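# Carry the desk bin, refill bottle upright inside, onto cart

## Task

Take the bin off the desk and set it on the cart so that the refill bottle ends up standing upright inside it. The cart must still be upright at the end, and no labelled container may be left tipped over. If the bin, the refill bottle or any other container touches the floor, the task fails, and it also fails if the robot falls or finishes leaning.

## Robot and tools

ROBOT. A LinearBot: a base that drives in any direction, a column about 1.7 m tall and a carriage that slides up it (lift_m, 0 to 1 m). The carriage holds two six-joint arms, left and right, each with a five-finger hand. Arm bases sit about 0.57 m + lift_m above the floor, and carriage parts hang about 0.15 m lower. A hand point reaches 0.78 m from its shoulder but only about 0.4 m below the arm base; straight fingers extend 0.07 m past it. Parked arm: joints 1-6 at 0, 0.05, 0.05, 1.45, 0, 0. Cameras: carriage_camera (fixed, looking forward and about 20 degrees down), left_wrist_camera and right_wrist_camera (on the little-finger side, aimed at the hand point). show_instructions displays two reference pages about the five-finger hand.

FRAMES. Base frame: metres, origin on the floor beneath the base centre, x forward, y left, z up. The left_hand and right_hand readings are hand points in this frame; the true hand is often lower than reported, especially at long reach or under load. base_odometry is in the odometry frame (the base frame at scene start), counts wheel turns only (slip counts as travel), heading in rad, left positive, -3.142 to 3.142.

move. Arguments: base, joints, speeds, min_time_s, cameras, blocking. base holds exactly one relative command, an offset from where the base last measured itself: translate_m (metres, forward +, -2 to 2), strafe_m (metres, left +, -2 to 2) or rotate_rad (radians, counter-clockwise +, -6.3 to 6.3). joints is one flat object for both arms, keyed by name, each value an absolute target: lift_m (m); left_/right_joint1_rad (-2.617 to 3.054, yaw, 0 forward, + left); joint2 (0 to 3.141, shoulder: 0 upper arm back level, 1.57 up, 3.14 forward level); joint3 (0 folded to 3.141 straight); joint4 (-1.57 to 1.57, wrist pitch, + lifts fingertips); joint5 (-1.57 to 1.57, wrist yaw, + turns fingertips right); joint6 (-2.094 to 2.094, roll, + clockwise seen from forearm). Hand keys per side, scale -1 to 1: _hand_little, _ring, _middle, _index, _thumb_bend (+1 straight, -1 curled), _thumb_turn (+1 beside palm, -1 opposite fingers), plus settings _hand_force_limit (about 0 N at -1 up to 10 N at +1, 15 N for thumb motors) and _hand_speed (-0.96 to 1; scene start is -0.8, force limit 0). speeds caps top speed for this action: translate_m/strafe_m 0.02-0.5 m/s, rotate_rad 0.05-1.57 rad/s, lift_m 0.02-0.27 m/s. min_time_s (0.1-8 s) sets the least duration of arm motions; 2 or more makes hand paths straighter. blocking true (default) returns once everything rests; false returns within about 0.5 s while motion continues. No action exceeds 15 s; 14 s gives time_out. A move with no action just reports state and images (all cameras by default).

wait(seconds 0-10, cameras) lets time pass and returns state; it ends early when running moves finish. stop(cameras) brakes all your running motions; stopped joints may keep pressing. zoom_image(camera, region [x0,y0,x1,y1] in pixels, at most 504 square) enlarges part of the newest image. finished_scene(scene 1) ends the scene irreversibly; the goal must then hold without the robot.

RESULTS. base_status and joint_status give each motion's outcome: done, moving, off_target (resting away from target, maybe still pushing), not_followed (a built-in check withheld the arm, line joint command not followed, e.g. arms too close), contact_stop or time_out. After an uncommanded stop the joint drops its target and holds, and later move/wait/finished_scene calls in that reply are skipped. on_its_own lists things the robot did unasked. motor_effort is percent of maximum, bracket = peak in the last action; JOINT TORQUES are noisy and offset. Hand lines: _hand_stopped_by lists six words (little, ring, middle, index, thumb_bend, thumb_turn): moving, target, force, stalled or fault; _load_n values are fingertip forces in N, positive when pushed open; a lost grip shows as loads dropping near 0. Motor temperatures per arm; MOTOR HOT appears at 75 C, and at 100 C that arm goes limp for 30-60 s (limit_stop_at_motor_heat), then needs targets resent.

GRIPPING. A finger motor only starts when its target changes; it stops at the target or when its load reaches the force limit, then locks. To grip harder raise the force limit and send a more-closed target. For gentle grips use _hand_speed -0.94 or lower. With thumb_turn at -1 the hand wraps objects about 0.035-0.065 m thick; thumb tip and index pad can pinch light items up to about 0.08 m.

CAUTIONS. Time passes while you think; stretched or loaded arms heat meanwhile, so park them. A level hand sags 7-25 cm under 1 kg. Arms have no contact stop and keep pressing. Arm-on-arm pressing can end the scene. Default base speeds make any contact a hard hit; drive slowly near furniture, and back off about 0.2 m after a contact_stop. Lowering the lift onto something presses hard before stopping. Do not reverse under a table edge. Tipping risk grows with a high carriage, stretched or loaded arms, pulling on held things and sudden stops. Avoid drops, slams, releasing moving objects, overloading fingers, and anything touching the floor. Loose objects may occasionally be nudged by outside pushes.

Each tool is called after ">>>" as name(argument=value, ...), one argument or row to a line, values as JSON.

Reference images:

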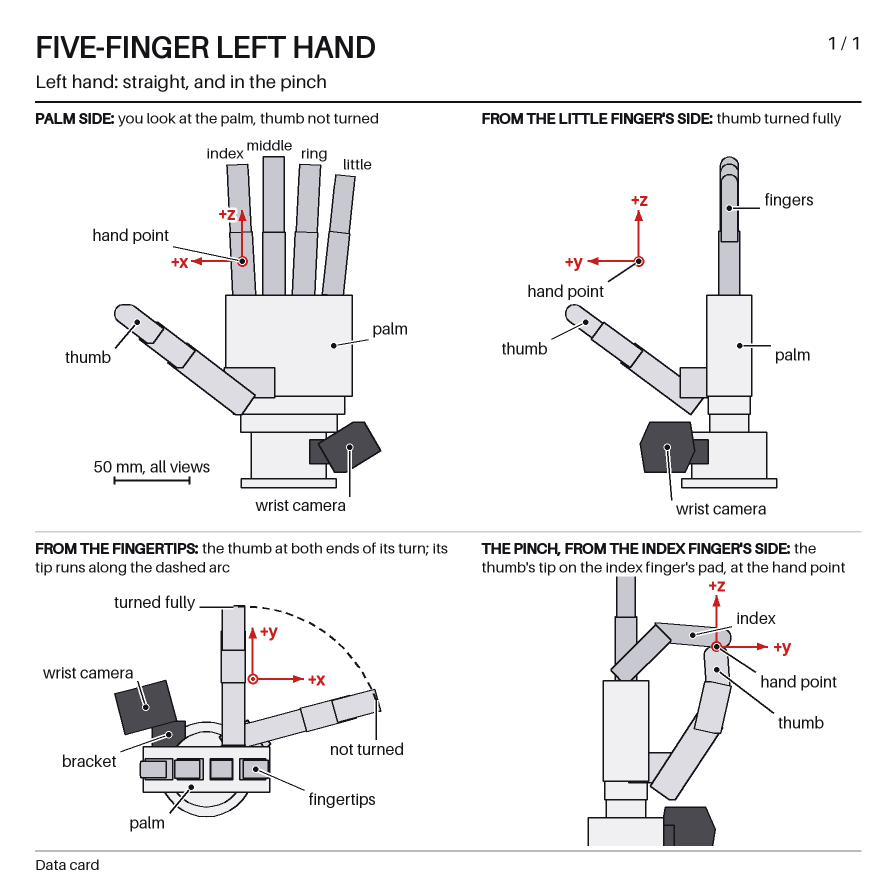

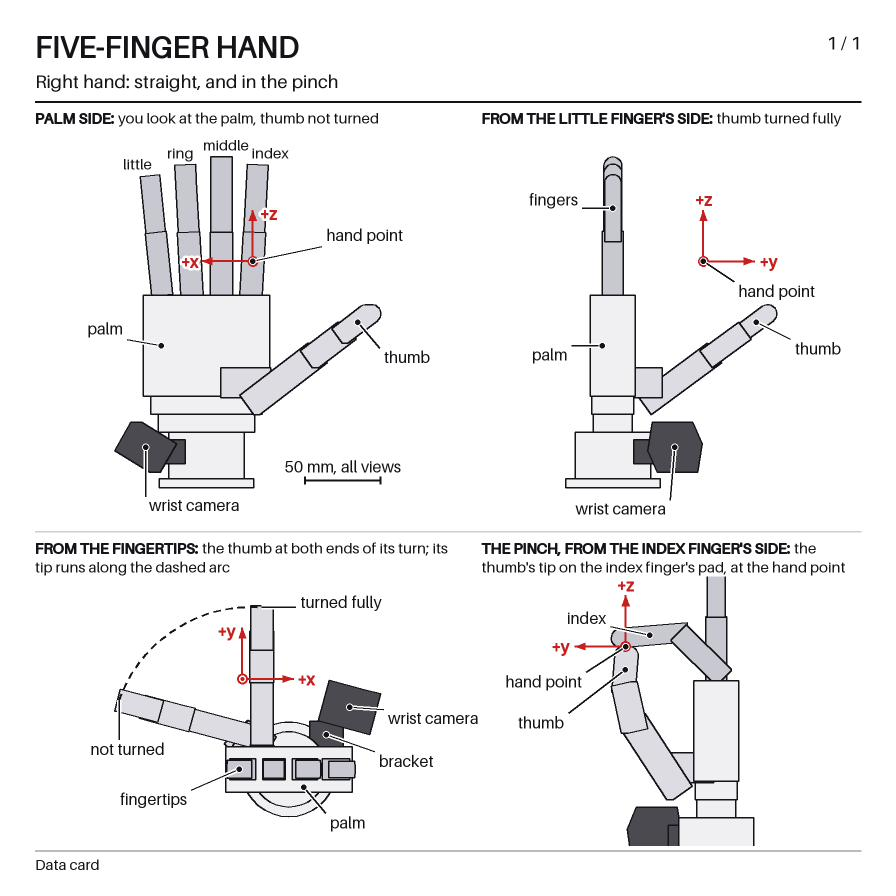

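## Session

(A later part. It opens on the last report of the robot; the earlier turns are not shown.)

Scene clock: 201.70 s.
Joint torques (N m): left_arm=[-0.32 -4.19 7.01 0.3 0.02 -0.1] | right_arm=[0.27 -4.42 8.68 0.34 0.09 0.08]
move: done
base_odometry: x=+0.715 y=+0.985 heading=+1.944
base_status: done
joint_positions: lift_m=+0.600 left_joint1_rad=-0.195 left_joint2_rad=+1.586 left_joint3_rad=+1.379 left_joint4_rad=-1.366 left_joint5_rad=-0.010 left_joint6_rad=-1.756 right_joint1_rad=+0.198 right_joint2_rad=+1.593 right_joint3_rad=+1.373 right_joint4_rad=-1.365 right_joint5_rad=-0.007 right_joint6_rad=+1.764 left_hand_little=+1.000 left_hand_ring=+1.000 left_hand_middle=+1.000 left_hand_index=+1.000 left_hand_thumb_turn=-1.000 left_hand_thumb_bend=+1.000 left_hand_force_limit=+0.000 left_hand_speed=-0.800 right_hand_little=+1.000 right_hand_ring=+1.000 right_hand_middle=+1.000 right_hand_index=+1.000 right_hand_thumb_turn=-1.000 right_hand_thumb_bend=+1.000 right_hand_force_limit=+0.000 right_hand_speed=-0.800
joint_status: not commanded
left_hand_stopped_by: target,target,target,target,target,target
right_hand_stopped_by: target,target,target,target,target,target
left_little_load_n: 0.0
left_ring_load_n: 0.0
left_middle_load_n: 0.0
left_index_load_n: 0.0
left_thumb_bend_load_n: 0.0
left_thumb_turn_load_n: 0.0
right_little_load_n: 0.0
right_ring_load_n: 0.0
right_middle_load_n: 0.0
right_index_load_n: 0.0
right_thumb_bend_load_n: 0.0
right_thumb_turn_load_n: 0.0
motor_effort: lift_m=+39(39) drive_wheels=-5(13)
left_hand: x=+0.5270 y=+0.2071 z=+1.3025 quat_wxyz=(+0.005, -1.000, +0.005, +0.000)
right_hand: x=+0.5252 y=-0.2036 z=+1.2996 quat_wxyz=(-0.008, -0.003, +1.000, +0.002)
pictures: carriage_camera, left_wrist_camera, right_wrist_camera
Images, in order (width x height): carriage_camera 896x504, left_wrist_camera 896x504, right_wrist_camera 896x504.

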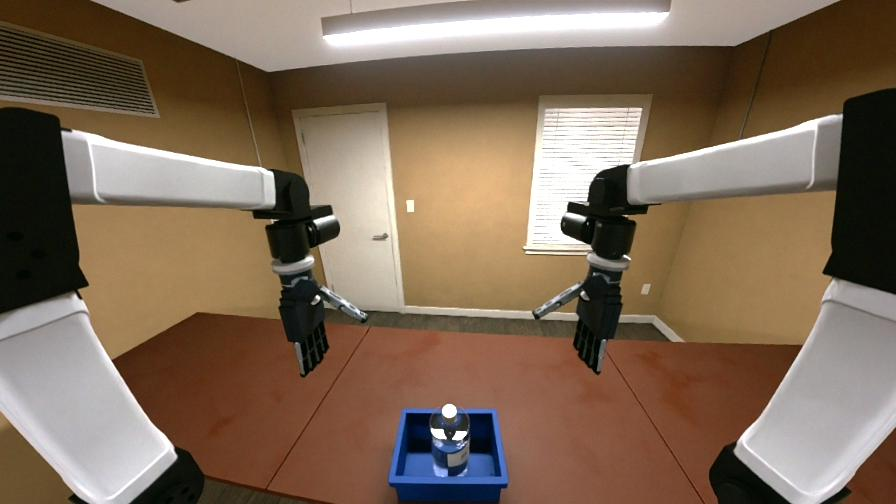

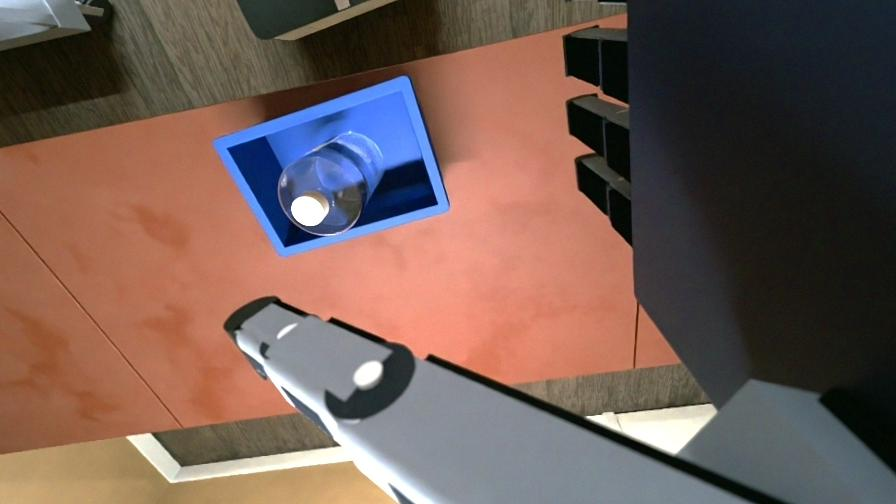

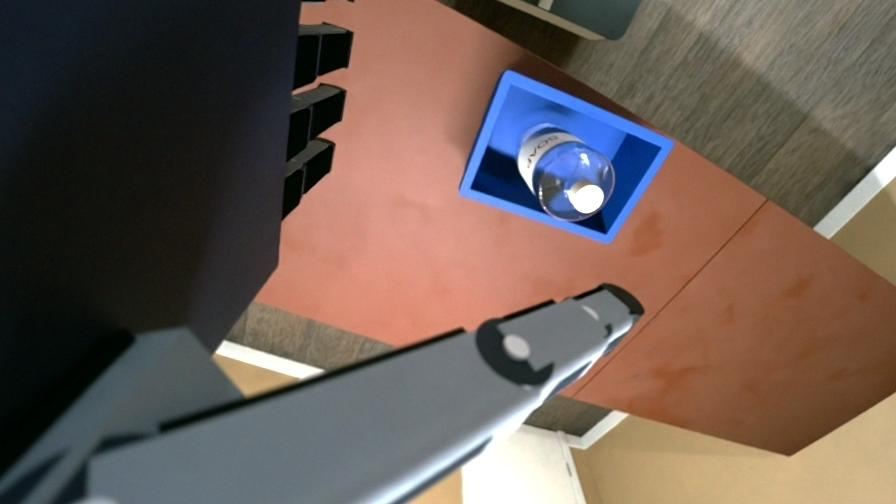

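>>> move(
  base={"translate_m": 0.07},
  joints={"lift_m": 0.55},
  speeds={"translate_m": 0.1},
)

>>> move(
  joints={"left_joint1_rad": -0.36, "left_joint2_rad": 2.21, "left_joint3_rad": 1.31, "left_joint4_rad": -0.67, "left_joint5_rad": 0, "left_joint6_rad": -1.93, "right_joint1_rad": 0.385, "right_joint2_rad": 2.21, "right_joint3_rad": 1.31, "right_joint4_rad": -0.67, "right_joint5_rad": 0, "right_joint6_rad": 1.955},
  min_time_s=5,
  cameras=["all"],
)

Scene clock: 233.37 s.
Joint torques (N m): left_arm=[-0.27 -4.3 6.28 0.33 0.01 -0.11] | right_arm=[0.27 -4.57 8.02 0.37 0.09 0.08]
Motor temperatures (°C): left_arm=[28 36 40 29 29 29] | right_arm=[29 29 43 29 27 31]
move: done
base_odometry: x=+0.690 y=+1.051 heading=+1.943
base_status: done
joint_positions: lift_m=+0.550 left_joint1_rad=-0.196 left_joint2_rad=+1.589 left_joint3_rad=+1.388 left_joint4_rad=-1.368 left_joint5_rad=-0.009 left_joint6_rad=-1.756 right_joint1_rad=+0.198 right_joint2_rad=+1.595 right_joint3_rad=+1.382 right_joint4_rad=-1.369 right_joint5_rad=-0.007 right_joint6_rad=+1.764 left_hand_little=+1.000 left_hand_ring=+1.000 left_hand_middle=+1.000 left_hand_index=+1.000 left_hand_thumb_turn=-1.000 left_hand_thumb_bend=+1.000 left_hand_force_limit=+0.000 left_hand_speed=-0.800 right_hand_little=+1.000 right_hand_ring=+1.000 right_hand_middle=+1.000 right_hand_index=+1.000 right_hand_thumb_turn=-1.000 right_hand_thumb_bend=+1.000 right_hand_force_limit=+0.000 right_hand_speed=-0.800
joint_status: all done
left_hand_stopped_by: target,target,target,target,target,target
right_hand_stopped_by: target,target,target,target,target,target
left_little_load_n: 0.0
left_ring_load_n: 0.0
left_middle_load_n: 0.0
left_index_load_n: 0.0
left_thumb_bend_load_n: 0.0
left_thumb_turn_load_n: 0.0
right_little_load_n: 0.0
right_ring_load_n: 0.0
right_middle_load_n: 0.0
right_index_load_n: 0.0
right_thumb_bend_load_n: 0.0
right_thumb_turn_load_n: 0.0
motor_effort: lift_m=+31(32) drive_wheels=-3(16)
left_hand: x=+0.5286 y=+0.2062 z=+1.2551 quat_wxyz=(+0.004, -1.000, +0.006, -0.002)
right_hand: x=+0.5264 y=-0.2033 z=+1.2519 quat_wxyz=(-0.007, -0.003, +1.000, +0.002)
pictures: none

Scene clock: 238.67 s.
Joint torques (N m): left_arm=[-0.59 -7.15 3.7 0.53 0.01 -0.1] | right_arm=[0.59 -7.72 4.34 0.57 0.09 0.08]
move: done
base_odometry: x=+0.690 y=+1.051 heading=+1.943
base_status: not commanded
joint_positions: lift_m=+0.550 left_joint1_rad=-0.353 left_joint2_rad=+2.187 left_joint3_rad=+1.319 left_joint4_rad=-0.680 left_joint5_rad=-0.009 left_joint6_rad=-1.916 right_joint1_rad=+0.380 right_joint2_rad=+2.197 right_joint3_rad=+1.320 right_joint4_rad=-0.683 right_joint5_rad=-0.007 right_joint6_rad=+1.949 left_hand_little=+1.000 left_hand_ring=+1.000 left_hand_middle=+1.000 left_hand_index=+1.000 left_hand_thumb_turn=-1.000 left_hand_thumb_bend=+1.000 left_hand_force_limit=+0.000 left_hand_speed=-0.800 right_hand_little=+1.000 right_hand_ring=+1.000 right_hand_middle=+1.000 right_hand_index=+1.000 right_hand_thumb_turn=-1.000 right_hand_thumb_bend=+1.000 right_hand_force_limit=+0.000 right_hand_speed=-0.800
joint_status: all done
left_hand_stopped_by: target,target,target,target,target,target
right_hand_stopped_by: target,target,target,target,target,target
left_little_load_n: 0.0
left_ring_load_n: 0.0
left_middle_load_n: 0.0
left_index_load_n: 0.0
left_thumb_bend_load_n: 0.0
left_thumb_turn_load_n: 0.0
right_little_load_n: 0.0
right_ring_load_n: 0.0
right_middle_load_n: 0.0
right_index_load_n: 0.0
right_thumb_bend_load_n: 0.0
right_thumb_turn_load_n: 0.0
motor_effort: lift_m=+31(32) drive_wheels=-2(6)
left_hand: x=+0.6162 y=+0.1281 z=+1.0494 quat_wxyz=(+0.000, -1.000, +0.004, -0.012)
right_hand: x=+0.6096 y=-0.1167 z=+1.0461 quat_wxyz=(+0.004, -0.001, +1.000, +0.005)
pictures: carriage_camera, left_wrist_camera, right_wrist_camera
Images, in order (width x height): carriage_camera 896x504, left_wrist_camera 896x504, right_wrist_camera 896x504.

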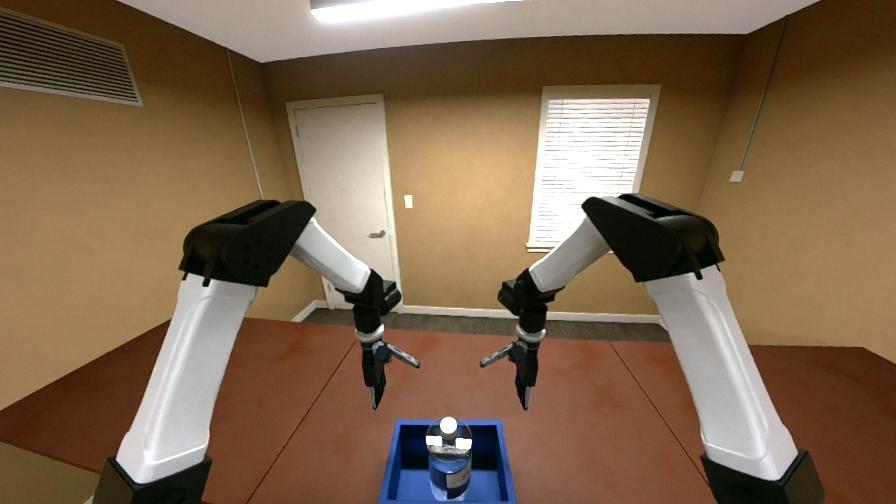

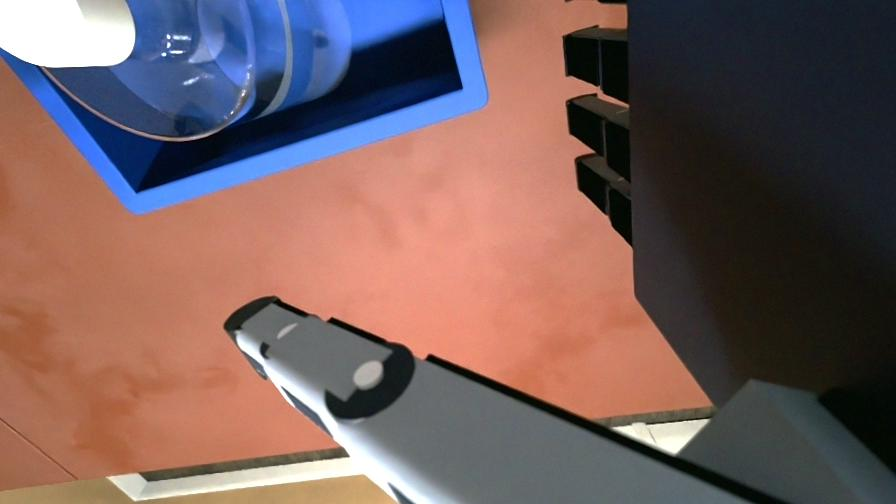

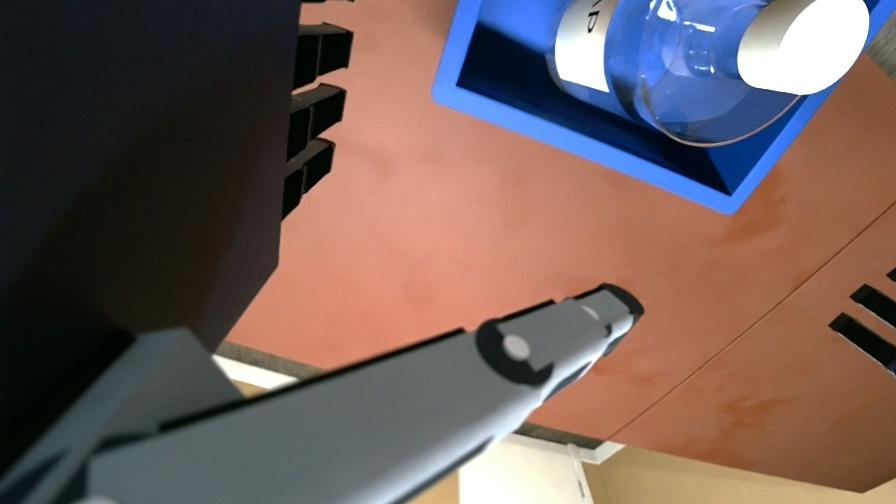

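>>> move(
  joints={"left_joint1_rad": -0.371, "left_joint2_rad": 2.0, "left_joint3_rad": 1.088, "left_joint4_rad": -0.68, "left_joint5_rad": 0, "left_joint6_rad": -1.945, "right_joint1_rad": 0.396, "right_joint2_rad": 2.01, "right_joint3_rad": 1.105, "right_joint4_rad": -0.68, "right_joint5_rad": 0, "right_joint6_rad": 1.97},
  min_time_s=3,
  cameras=["all"],
)

Scene clock: 257.90 s.
Joint torques (N m): left_arm=[-0.59 -10.21 3.36 0.22 0.01 -0.1] | right_arm=[0.59 -10.35 4.12 0.34 0.09 0.08]
move: done
base_odometry: x=+0.690 y=+1.051 heading=+1.943
base_status: not commanded
joint_positions: lift_m=+0.550 left_joint1_rad=-0.363 left_joint2_rad=+2.034 left_joint3_rad=+1.097 left_joint4_rad=-0.678 left_joint5_rad=-0.009 left_joint6_rad=-1.931 right_joint1_rad=+0.390 right_joint2_rad=+2.042 right_joint3_rad=+1.115 right_joint4_rad=-0.681 right_joint5_rad=-0.007 right_joint6_rad=+1.963 left_hand_little=+1.000 left_hand_ring=+1.000 left_hand_middle=+1.000 left_hand_index=+1.000 left_hand_thumb_turn=-1.000 left_hand_thumb_bend=+1.000 left_hand_force_limit=+0.000 left_hand_speed=-0.800 right_hand_little=+1.000 right_hand_ring=+1.000 right_hand_middle=+1.000 right_hand_index=+1.000 right_hand_thumb_turn=-1.000 right_hand_thumb_bend=+1.000 right_hand_force_limit=+0.000 right_hand_speed=-0.800
joint_status: all done
left_hand_stopped_by: target,target,target,target,target,target
right_hand_stopped_by: target,target,target,target,target,target
left_little_load_n: 0.0
left_ring_load_n: 0.0
left_middle_load_n: 0.0
left_index_load_n: 0.0
left_thumb_bend_load_n: 0.0
left_thumb_turn_load_n: 0.0
right_little_load_n: 0.0
right_ring_load_n: 0.0
right_middle_load_n: 0.0
right_index_load_n: 0.0
right_thumb_bend_load_n: 0.0
right_thumb_turn_load_n: 0.5
motor_effort: lift_m=+31(32) drive_wheels=-3(6)
left_hand: x=+0.5558 y=+0.1469 z=+1.0532 quat_wxyz=(+0.012, -1.000, +0.002, +0.019)
right_hand: x=+0.5570 y=-0.1342 z=+1.0552 quat_wxyz=(-0.018, +0.001, +1.000, -0.004)
pictures: carriage_camera, left_wrist_camera, right_wrist_camera
Images, in order (width x height): carriage_camera 896x504, left_wrist_camera 896x504, right_wrist_camera 896x504.

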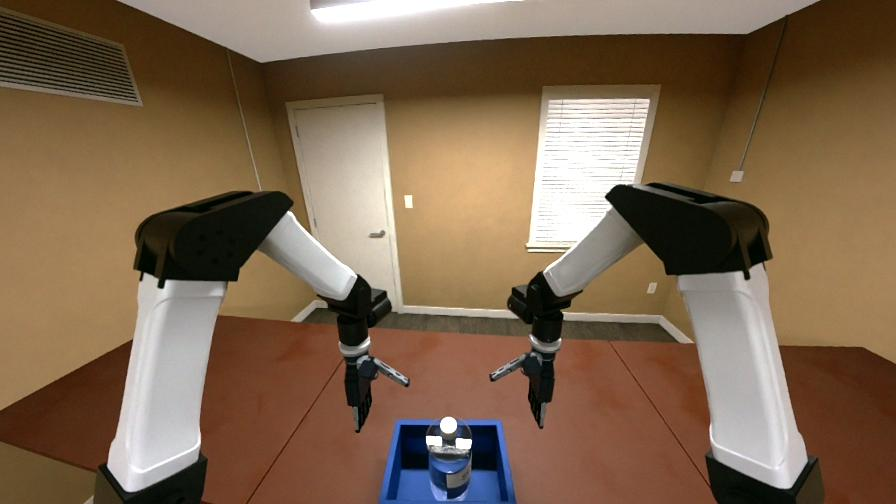

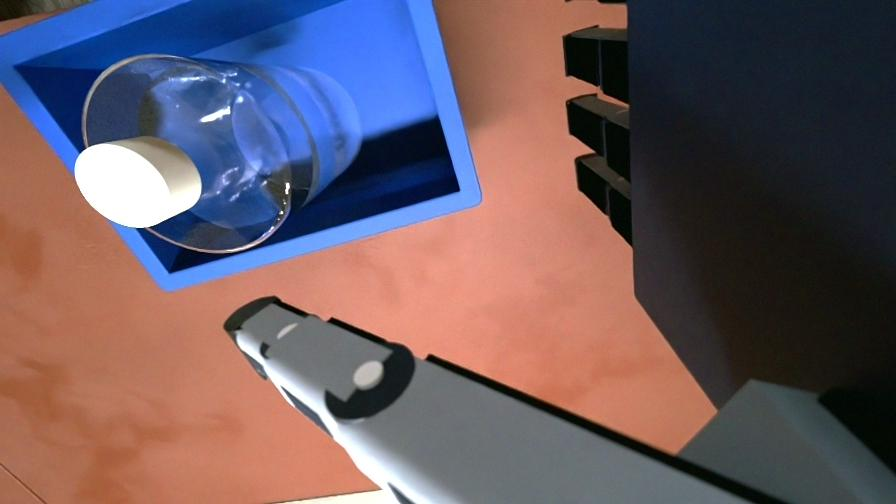

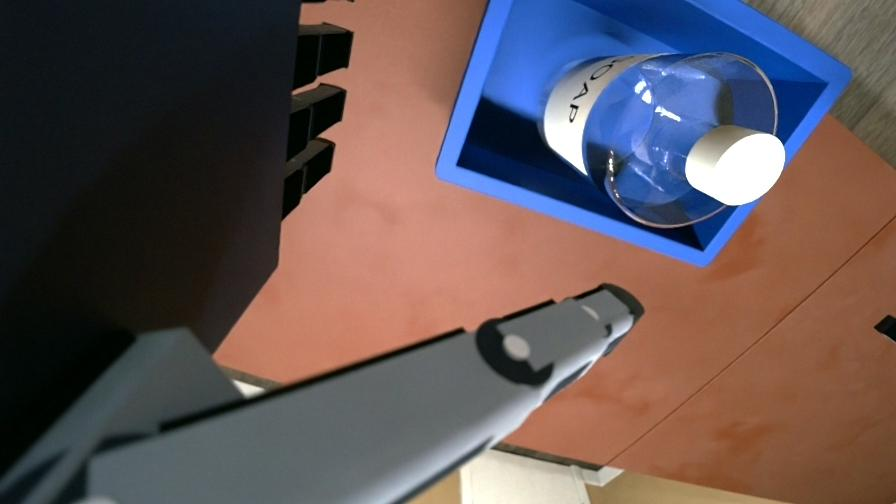

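>>> move(
  joints={"lift_m": 0.42, "left_joint4_rad": -0.636, "right_joint4_rad": -0.643},
  speeds={"lift_m": 0.1},
  cameras=["all"],
)

Scene clock: 279.37 s.
Joint torques (N m): left_arm=[-0.65 -9.47 3.79 0.42 0.01 -0.1] | right_arm=[0.73 -9.51 4.51 0.5 0.09 0.08]
Motor temperatures (°C): left_arm=[28 45 36 29 29 29] | right_arm=[29 35 40 29 27 31]
move: done
base_odometry: x=+0.690 y=+1.051 heading=+1.943
base_status: not commanded
joint_positions: lift_m=+0.420 left_joint1_rad=-0.363 left_joint2_rad=+2.024 left_joint3_rad=+1.093 left_joint4_rad=-0.642 left_joint5_rad=-0.009 left_joint6_rad=-1.931 right_joint1_rad=+0.390 right_joint2_rad=+2.033 right_joint3_rad=+1.111 right_joint4_rad=-0.652 right_joint5_rad=-0.007 right_joint6_rad=+1.963 left_hand_little=+1.000 left_hand_ring=+1.000 left_hand_middle=+1.000 left_hand_index=+1.000 left_hand_thumb_turn=-1.000 left_hand_thumb_bend=+1.000 left_hand_force_limit=+0.000 left_hand_speed=-0.800 right_hand_little=+1.000 right_hand_ring=+1.000 right_hand_middle=+1.000 right_hand_index=+1.000 right_hand_thumb_turn=-1.000 right_hand_thumb_bend=+1.000 right_hand_force_limit=+0.000 right_hand_speed=-0.800
joint_status: all done
left_hand_stopped_by: target,target,target,target,target,target
right_hand_stopped_by: target,target,target,target,target,target
left_little_load_n: 0.0
left_ring_load_n: 0.0
left_middle_load_n: 0.0
left_index_load_n: 0.0
left_thumb_bend_load_n: 0.0
left_thumb_turn_load_n: 0.0
right_little_load_n: 0.0
right_ring_load_n: 0.0
right_middle_load_n: 0.0
right_index_load_n: 0.0
right_thumb_bend_load_n: 0.0
right_thumb_turn_load_n: 0.0
motor_effort: lift_m=+33(33) drive_wheels=+7(8)
left_hand: x=+0.5652 y=+0.1433 z=+0.9273 quat_wxyz=(+0.004, -1.000, +0.002, +0.000)
right_hand: x=+0.5644 y=-0.1312 z=+0.9290 quat_wxyz=(-0.003, +0.001, +1.000, +0.003)
pictures: carriage_camera, left_wrist_camera, right_wrist_camera
Images, in order (width x height): carriage_camera 896x504, left_wrist_camera 896x504, right_wrist_camera 896x504.

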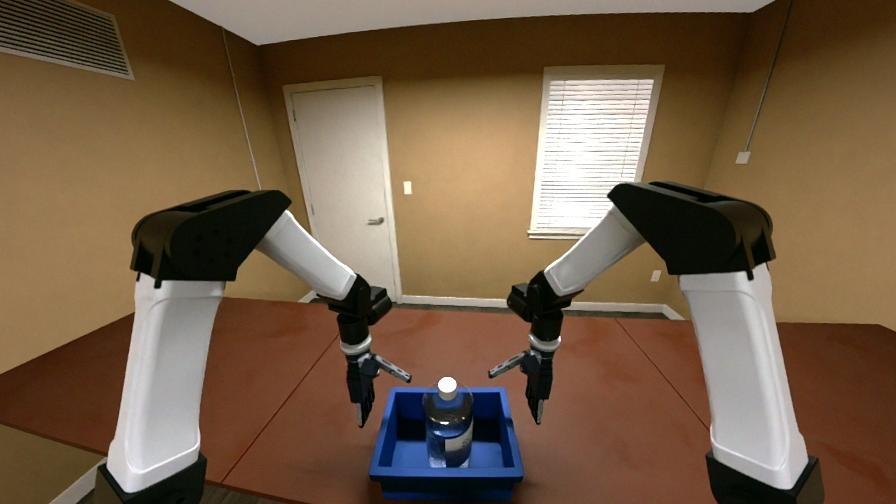

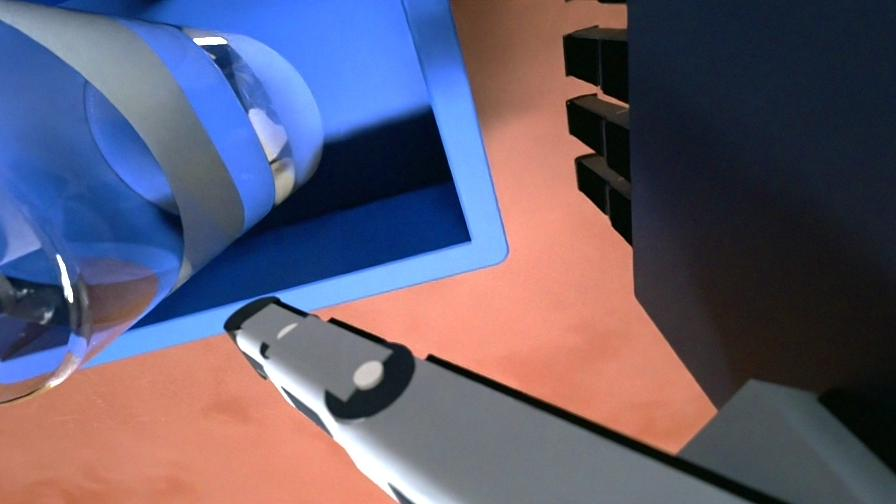

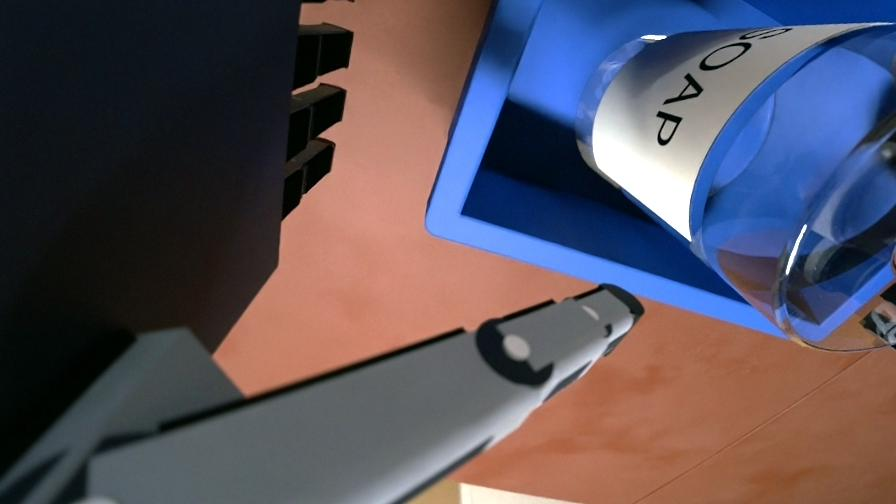

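>>> move(
  joints={"lift_m": 0.335, "left_joint1_rad": -0.352, "left_joint6_rad": -1.926, "right_joint1_rad": 0.415, "right_joint6_rad": 1.989},
  speeds={"lift_m": 0.05},
  cameras=["all"],
)

Scene clock: 288.37 s.
Joint torques (N m): left_arm=[0.72 -9.32 3.9 0.37 0.01 0.11] | right_arm=[0.27 -9.37 4.71 0.47 0.09 0.08]
move: done
base_odometry: x=+0.690 y=+1.051 heading=+1.943
base_status: not commanded
joint_positions: lift_m=+0.335 left_joint1_rad=-0.360 left_joint2_rad=+2.023 left_joint3_rad=+1.092 left_joint4_rad=-0.638 left_joint5_rad=-0.009 left_joint6_rad=-1.931 right_joint1_rad=+0.413 right_joint2_rad=+2.031 right_joint3_rad=+1.111 right_joint4_rad=-0.647 right_joint5_rad=-0.006 right_joint6_rad=+1.983 left_hand_little=+1.000 left_hand_ring=+1.000 left_hand_middle=+1.000 left_hand_index=+1.000 left_hand_thumb_turn=-1.000 left_hand_thumb_bend=+1.000 left_hand_force_limit=+0.000 left_hand_speed=-0.800 right_hand_little=+1.000 right_hand_ring=+1.000 right_hand_middle=+1.000 right_hand_index=+1.000 right_hand_thumb_turn=-1.000 right_hand_thumb_bend=+1.000 right_hand_force_limit=+0.000 right_hand_speed=-0.800
joint_status: all done
left_hand_stopped_by: target,target,target,target,target,target
right_hand_stopped_by: target,target,target,target,target,target
left_little_load_n: 0.0
left_ring_load_n: 0.0
left_middle_load_n: 0.0
left_index_load_n: 0.0
left_thumb_bend_load_n: 0.0
left_thumb_turn_load_n: 0.0
right_little_load_n: 0.0
right_ring_load_n: 0.0
right_middle_load_n: 0.0
right_index_load_n: 0.0
right_thumb_bend_load_n: 0.0
right_thumb_turn_load_n: 0.0
motor_effort: lift_m=+31(32) drive_wheels=-4(9)
left_hand: x=+0.5666 y=+0.1444 z=+0.8428 quat_wxyz=(+0.004, -1.000, +0.000, -0.002)
right_hand: x=+0.5624 y=-0.1238 z=+0.8446 quat_wxyz=(+0.000, -0.001, +1.000, +0.003)
pictures: carriage_camera, left_wrist_camera, right_wrist_camera
Images, in order (width x height): carriage_camera 896x504, left_wrist_camera 896x504, right_wrist_camera 896x504.

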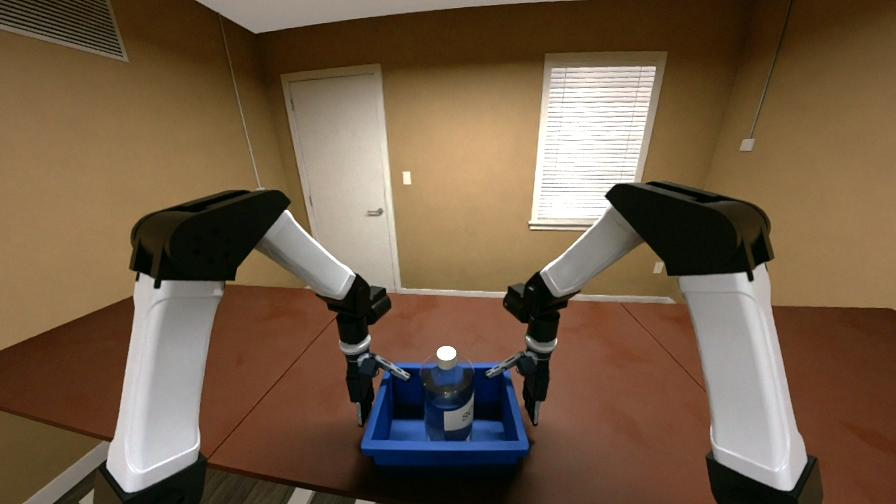

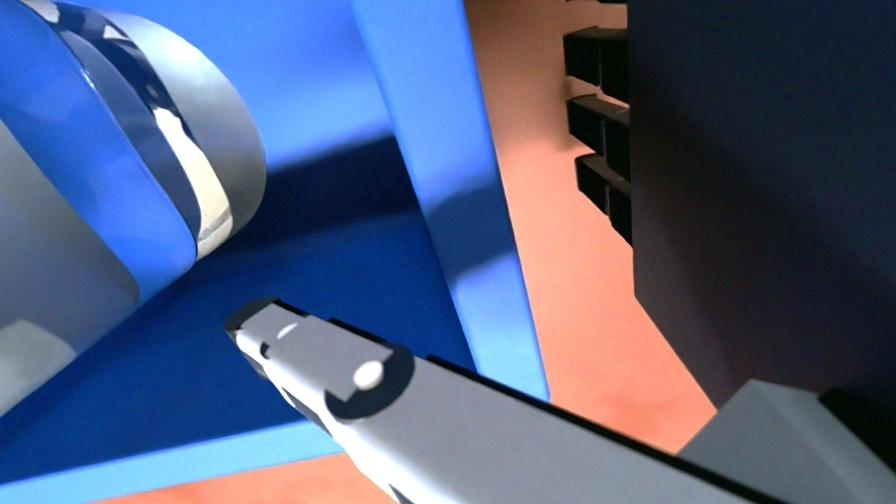

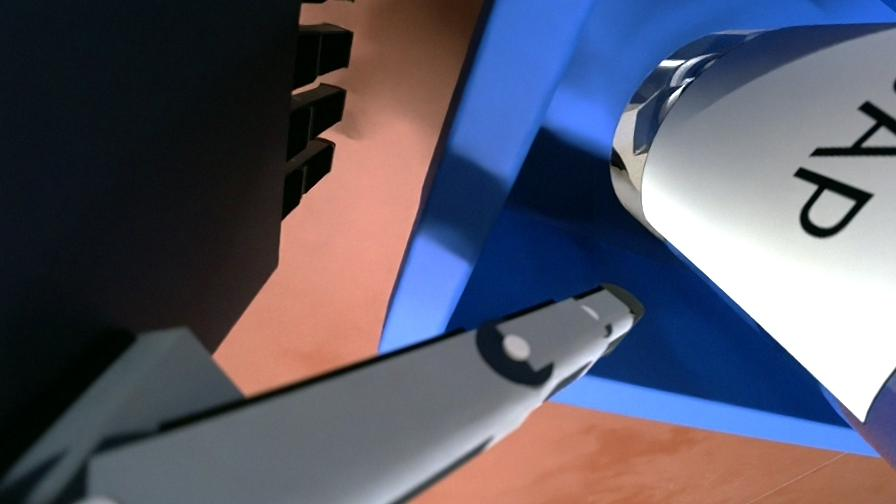

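>>> move(
  joints={"lift_m": 0.326, "left_hand_speed": -0.88, "right_hand_speed": -0.88, "left_hand_force_limit": -0.3, "right_hand_force_limit": -0.3},
  speeds={"lift_m": 0.05},
)

>>> move(
  joints={"left_hand_index": 0.05, "left_hand_middle": 0.05, "left_hand_ring": 0.05, "left_hand_little": 0.05, "right_hand_index": 0.05, "right_hand_middle": 0.05, "right_hand_ring": 0.05, "right_hand_little": 0.05},
  cameras=["all"],
)

Scene clock: 297.57 s.
Joint torques (N m): left_arm=[0.72 -9.24 3.93 0.37 0.01 0.11] | right_arm=[0.28 -9.33 4.85 0.45 0.09 0.08]
move: done
base_odometry: x=+0.690 y=+1.051 heading=+1.943
base_status: not commanded
joint_positions: lift_m=+0.326 left_joint1_rad=-0.360 left_joint2_rad=+2.022 left_joint3_rad=+1.091 left_joint4_rad=-0.636 left_joint5_rad=-0.009 left_joint6_rad=-1.931 right_joint1_rad=+0.413 right_joint2_rad=+2.030 right_joint3_rad=+1.110 right_joint4_rad=-0.645 right_joint5_rad=-0.006 right_joint6_rad=+1.983 left_hand_little=+1.000 left_hand_ring=+1.000 left_hand_middle=+1.000 left_hand_index=+1.000 left_hand_thumb_turn=-1.000 left_hand_thumb_bend=+1.000 left_hand_force_limit=-0.300 left_hand_speed=-0.880 right_hand_little=+1.000 right_hand_ring=+1.000 right_hand_middle=+1.000 right_hand_index=+1.000 right_hand_thumb_turn=-1.000 right_hand_thumb_bend=+1.000 right_hand_force_limit=-0.300 right_hand_speed=-0.880
joint_status: all done
left_hand_stopped_by: target,target,target,target,target,target
right_hand_stopped_by: target,target,target,target,target,target
left_little_load_n: 0.0
left_ring_load_n: 0.0
left_middle_load_n: 0.0
left_index_load_n: 0.0
left_thumb_bend_load_n: 0.0
left_thumb_turn_load_n: 0.0
right_little_load_n: 0.0
right_ring_load_n: 0.0
right_middle_load_n: 0.0
right_index_load_n: 0.0
right_thumb_bend_load_n: 0.0
right_thumb_turn_load_n: 0.0
motor_effort: lift_m=+31(32) drive_wheels=+4(7)
left_hand: x=+0.5671 y=+0.1442 z=+0.8342 quat_wxyz=(+0.003, -1.000, +0.000, -0.003)
right_hand: x=+0.5630 y=-0.1235 z=+0.8360 quat_wxyz=(+0.001, -0.001, +1.000, +0.004)
pictures: none

Scene clock: 300.90 s.
Joint torques (N m): left_arm=[0.01 -9.26 3.9 0.49 0.36 0.11] | right_arm=[0.32 -9.32 4.68 0.49 -0.12 0.08]
move: done
base_odometry: x=+0.690 y=+1.051 heading=+1.943
base_status: not commanded
joint_positions: lift_m=+0.326 left_joint1_rad=-0.351 left_joint2_rad=+2.022 left_joint3_rad=+1.091 left_joint4_rad=-0.650 left_joint5_rad=-0.039 left_joint6_rad=-1.931 right_joint1_rad=+0.412 right_joint2_rad=+2.030 right_joint3_rad=+1.110 right_joint4_rad=-0.648 right_joint5_rad=+0.015 right_joint6_rad=+1.983 left_hand_little=+0.050 left_hand_ring=+0.050 left_hand_middle=+0.051 left_hand_index=+0.050 left_hand_thumb_turn=-1.000 left_hand_thumb_bend=+1.000 left_hand_force_limit=-0.300 left_hand_speed=-0.880 right_hand_little=+0.050 right_hand_ring=+0.050 right_hand_middle=+0.050 right_hand_index=+0.050 right_hand_thumb_turn=-1.000 right_hand_thumb_bend=+1.000 right_hand_force_limit=-0.300 right_hand_speed=-0.880
joint_status: all done
left_hand_stopped_by: target,target,target,target,target,target
right_hand_stopped_by: target,target,target,target,target,target
left_little_load_n: 0.0
left_ring_load_n: 0.0
left_middle_load_n: 3.0
left_index_load_n: 0.0
left_thumb_bend_load_n: 0.0
left_thumb_turn_load_n: 0.0
right_little_load_n: 0.5
right_ring_load_n: 0.0
right_middle_load_n: 1.5
right_index_load_n: 0.0
right_thumb_bend_load_n: 0.0
right_thumb_turn_load_n: 0.0
motor_effort: lift_m=+31(31) drive_wheels=+3(8)
left_hand: x=+0.5670 y=+0.1541 z=+0.8322 quat_wxyz=(+0.020, -1.000, -0.004, -0.002)
right_hand: x=+0.5639 y=-0.1278 z=+0.8349 quat_wxyz=(+0.004, +0.000, +1.000, -0.006)
pictures: carriage_camera, left_wrist_camera, right_wrist_camera
Images, in order (width x height): carriage_camera 896x504, left_wrist_camera 896x504, right_wrist_camera 896x504.

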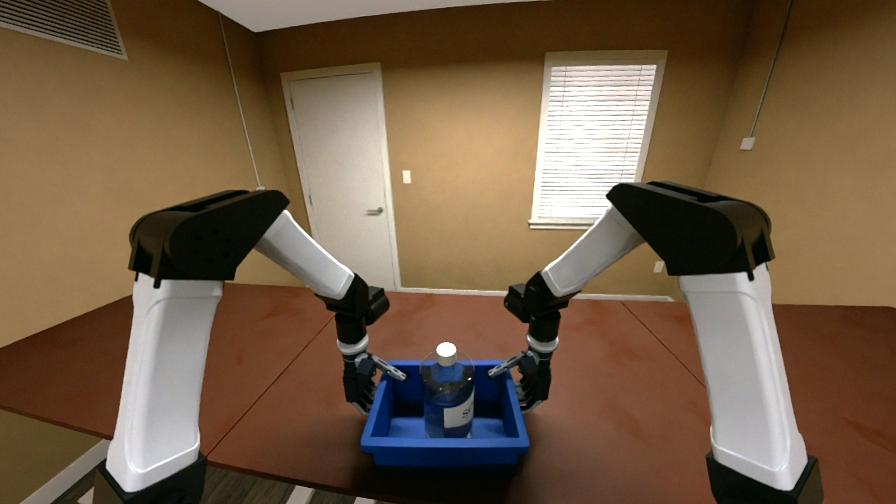

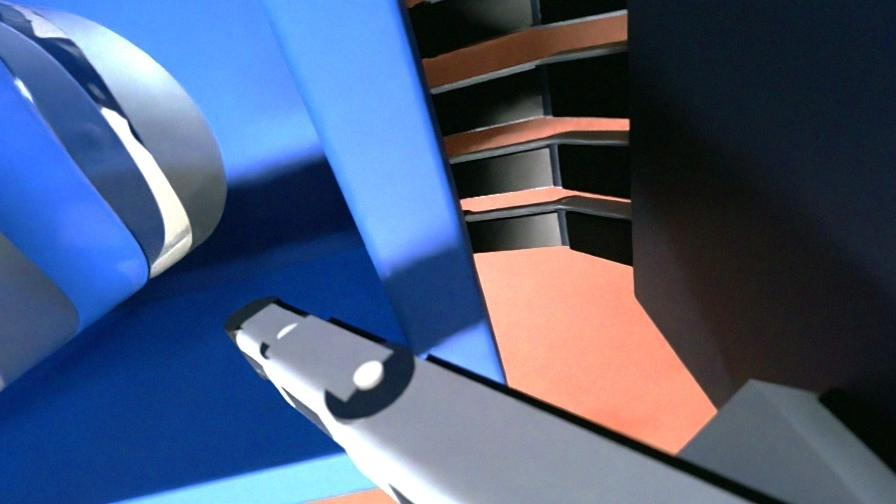

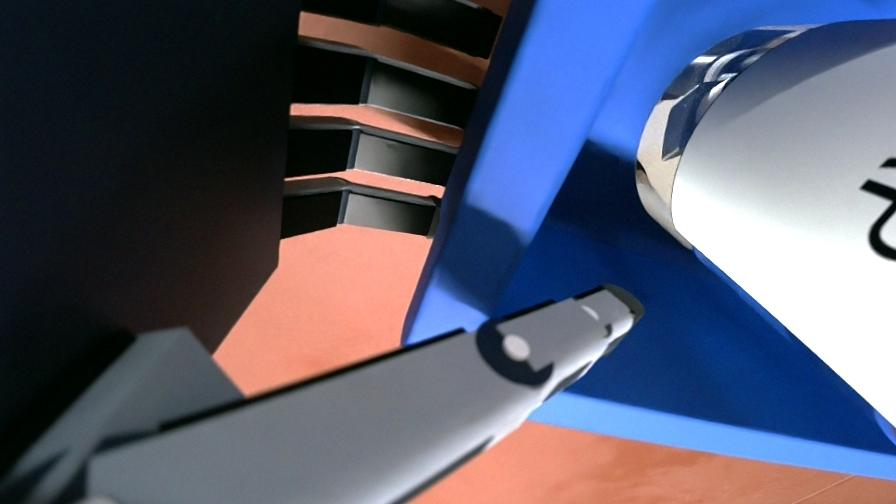

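>>> move(
  joints={"lift_m": 0.334, "left_joint1_rad": -0.335, "right_joint1_rad": 0.408, "left_joint5_rad": 0.0, "right_joint5_rad": 0.0},
  speeds={"lift_m": 0.05},
)

>>> move(
  joints={"left_hand_thumb_bend": -0.2, "right_hand_thumb_bend": -0.2},
  cameras=["all"],
)

Scene clock: 314.20 s.
Joint torques (N m): left_arm=[0.47 -9.25 4.01 0.47 0.22 0.12] | right_arm=[-0.13 -9.24 4.7 0.5 -0.1 0.07]
move: done
base_odometry: x=+0.690 y=+1.051 heading=+1.943
base_status: not commanded
joint_positions: lift_m=+0.334 left_joint1_rad=-0.340 left_joint2_rad=+2.022 left_joint3_rad=+1.090 left_joint4_rad=-0.649 left_joint5_rad=-0.026 left_joint6_rad=-1.931 right_joint1_rad=+0.411 right_joint2_rad=+2.030 right_joint3_rad=+1.110 right_joint4_rad=-0.649 right_joint5_rad=+0.014 right_joint6_rad=+1.984 left_hand_little=+0.050 left_hand_ring=+0.050 left_hand_middle=+0.051 left_hand_index=+0.050 left_hand_thumb_turn=-1.000 left_hand_thumb_bend=+1.000 left_hand_force_limit=-0.300 left_hand_speed=-0.880 right_hand_little=+0.050 right_hand_ring=+0.050 right_hand_middle=+0.050 right_hand_index=+0.050 right_hand_thumb_turn=-1.000 right_hand_thumb_bend=+1.000 right_hand_force_limit=-0.300 right_hand_speed=-0.880
joint_status: all done
left_hand_stopped_by: target,target,target,target,target,target
right_hand_stopped_by: target,target,target,target,target,target
left_little_load_n: 0.0
left_ring_load_n: 0.0
left_middle_load_n: 1.0
left_index_load_n: 0.0
left_thumb_bend_load_n: 0.0
left_thumb_turn_load_n: 0.5
right_little_load_n: 0.0
right_ring_load_n: 0.0
right_middle_load_n: 0.0
right_index_load_n: 0.0
right_thumb_bend_load_n: 0.0
right_thumb_turn_load_n: 0.0
motor_effort: lift_m=+40(46) drive_wheels=+6(8)
left_hand: x=+0.5679 y=+0.1555 z=+0.8399 quat_wxyz=(+0.014, -1.000, -0.010, +0.000)
right_hand: x=+0.5639 y=-0.1283 z=+0.8424 quat_wxyz=(+0.003, +0.001, +1.000, -0.006)
pictures: none

Scene clock: 319.23 s.
Joint torques (N m): left_arm=[0.49 -9.22 4.03 0.47 0.22 0.11] | right_arm=[-0.12 -9.26 4.68 0.5 -0.11 0.07]
move: off_target
base_odometry: x=+0.690 y=+1.051 heading=+1.943
base_status: not commanded
joint_positions: lift_m=+0.334 left_joint1_rad=-0.340 left_joint2_rad=+2.022 left_joint3_rad=+1.090 left_joint4_rad=-0.649 left_joint5_rad=-0.026 left_joint6_rad=-1.931 right_joint1_rad=+0.411 right_joint2_rad=+2.030 right_joint3_rad=+1.110 right_joint4_rad=-0.649 right_joint5_rad=+0.014 right_joint6_rad=+1.984 left_hand_little=+0.050 left_hand_ring=+0.050 left_hand_middle=+0.051 left_hand_index=+0.050 left_hand_thumb_turn=-1.000 left_hand_thumb_bend=+0.562 left_hand_force_limit=-0.300 left_hand_speed=-0.880 right_hand_little=+0.050 right_hand_ring=+0.050 right_hand_middle=+0.051 right_hand_index=+0.050 right_hand_thumb_turn=-1.000 right_hand_thumb_bend=+0.549 right_hand_force_limit=-0.300 right_hand_speed=-0.880
joint_status: left_hand_thumb_bend off_target (ended at +0.562, target -0.200); right_hand_thumb_bend off_target (ended at +0.549, target -0.200)
left_hand_stopped_by: target,target,target,target,force,target
right_hand_stopped_by: target,target,target,target,force,target
left_little_load_n: 0.0
left_ring_load_n: 0.5
left_middle_load_n: 3.5
left_index_load_n: 0.0
left_thumb_bend_load_n: 5.5
left_thumb_turn_load_n: 1.0
right_little_load_n: 0.0
right_ring_load_n: 0.0
right_middle_load_n: 3.0
right_index_load_n: 0.0
right_thumb_bend_load_n: 5.0
right_thumb_turn_load_n: 1.0
motor_effort: lift_m=+39(40) drive_wheels=+5(8)
left_hand: x=+0.5679 y=+0.1555 z=+0.8399 quat_wxyz=(+0.014, -1.000, -0.010, +0.000)
right_hand: x=+0.5639 y=-0.1283 z=+0.8424 quat_wxyz=(+0.003, +0.001, +1.000, -0.006)
pictures: carriage_camera, left_wrist_camera, right_wrist_camera
Images, in order (width x height): carriage_camera 896x504, left_wrist_camera 896x504, right_wrist_camera 896x504.

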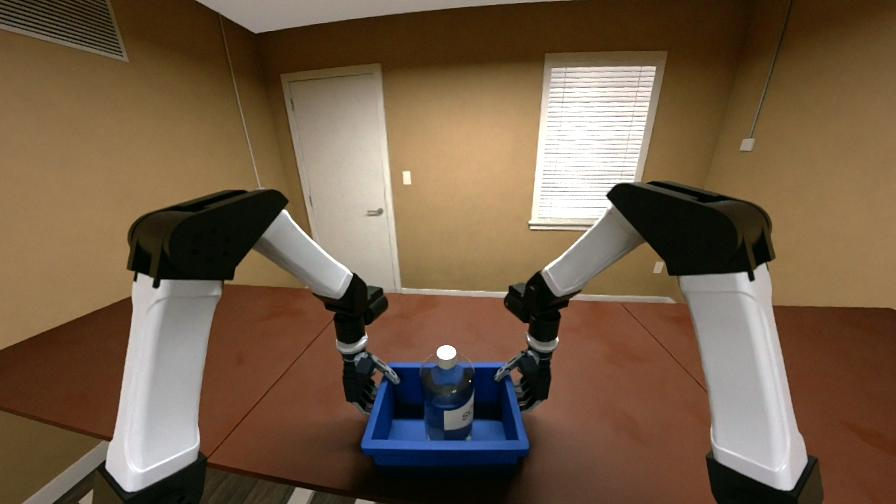

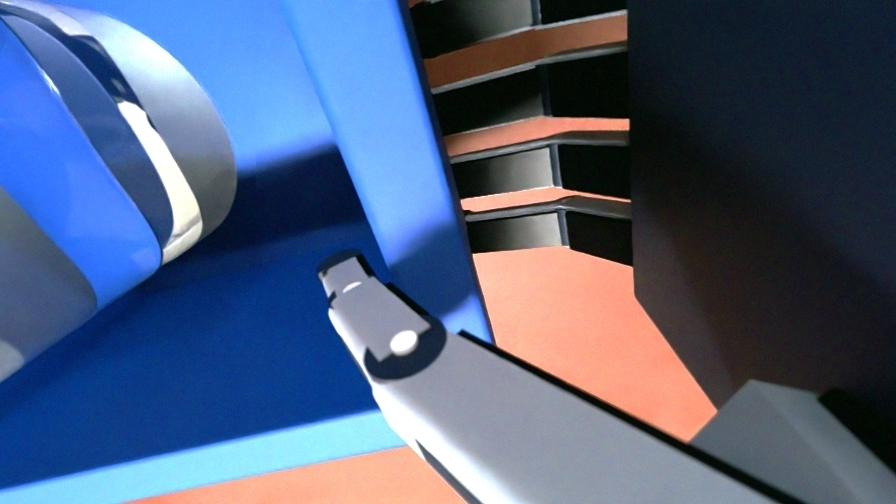

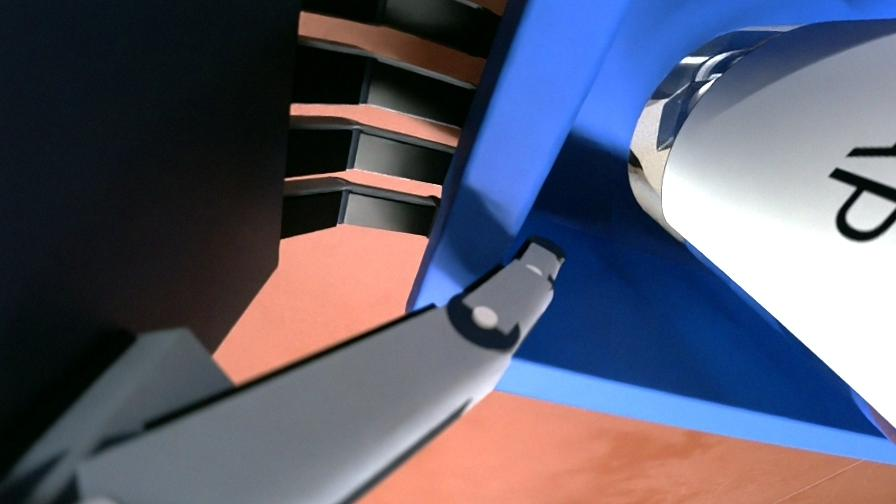

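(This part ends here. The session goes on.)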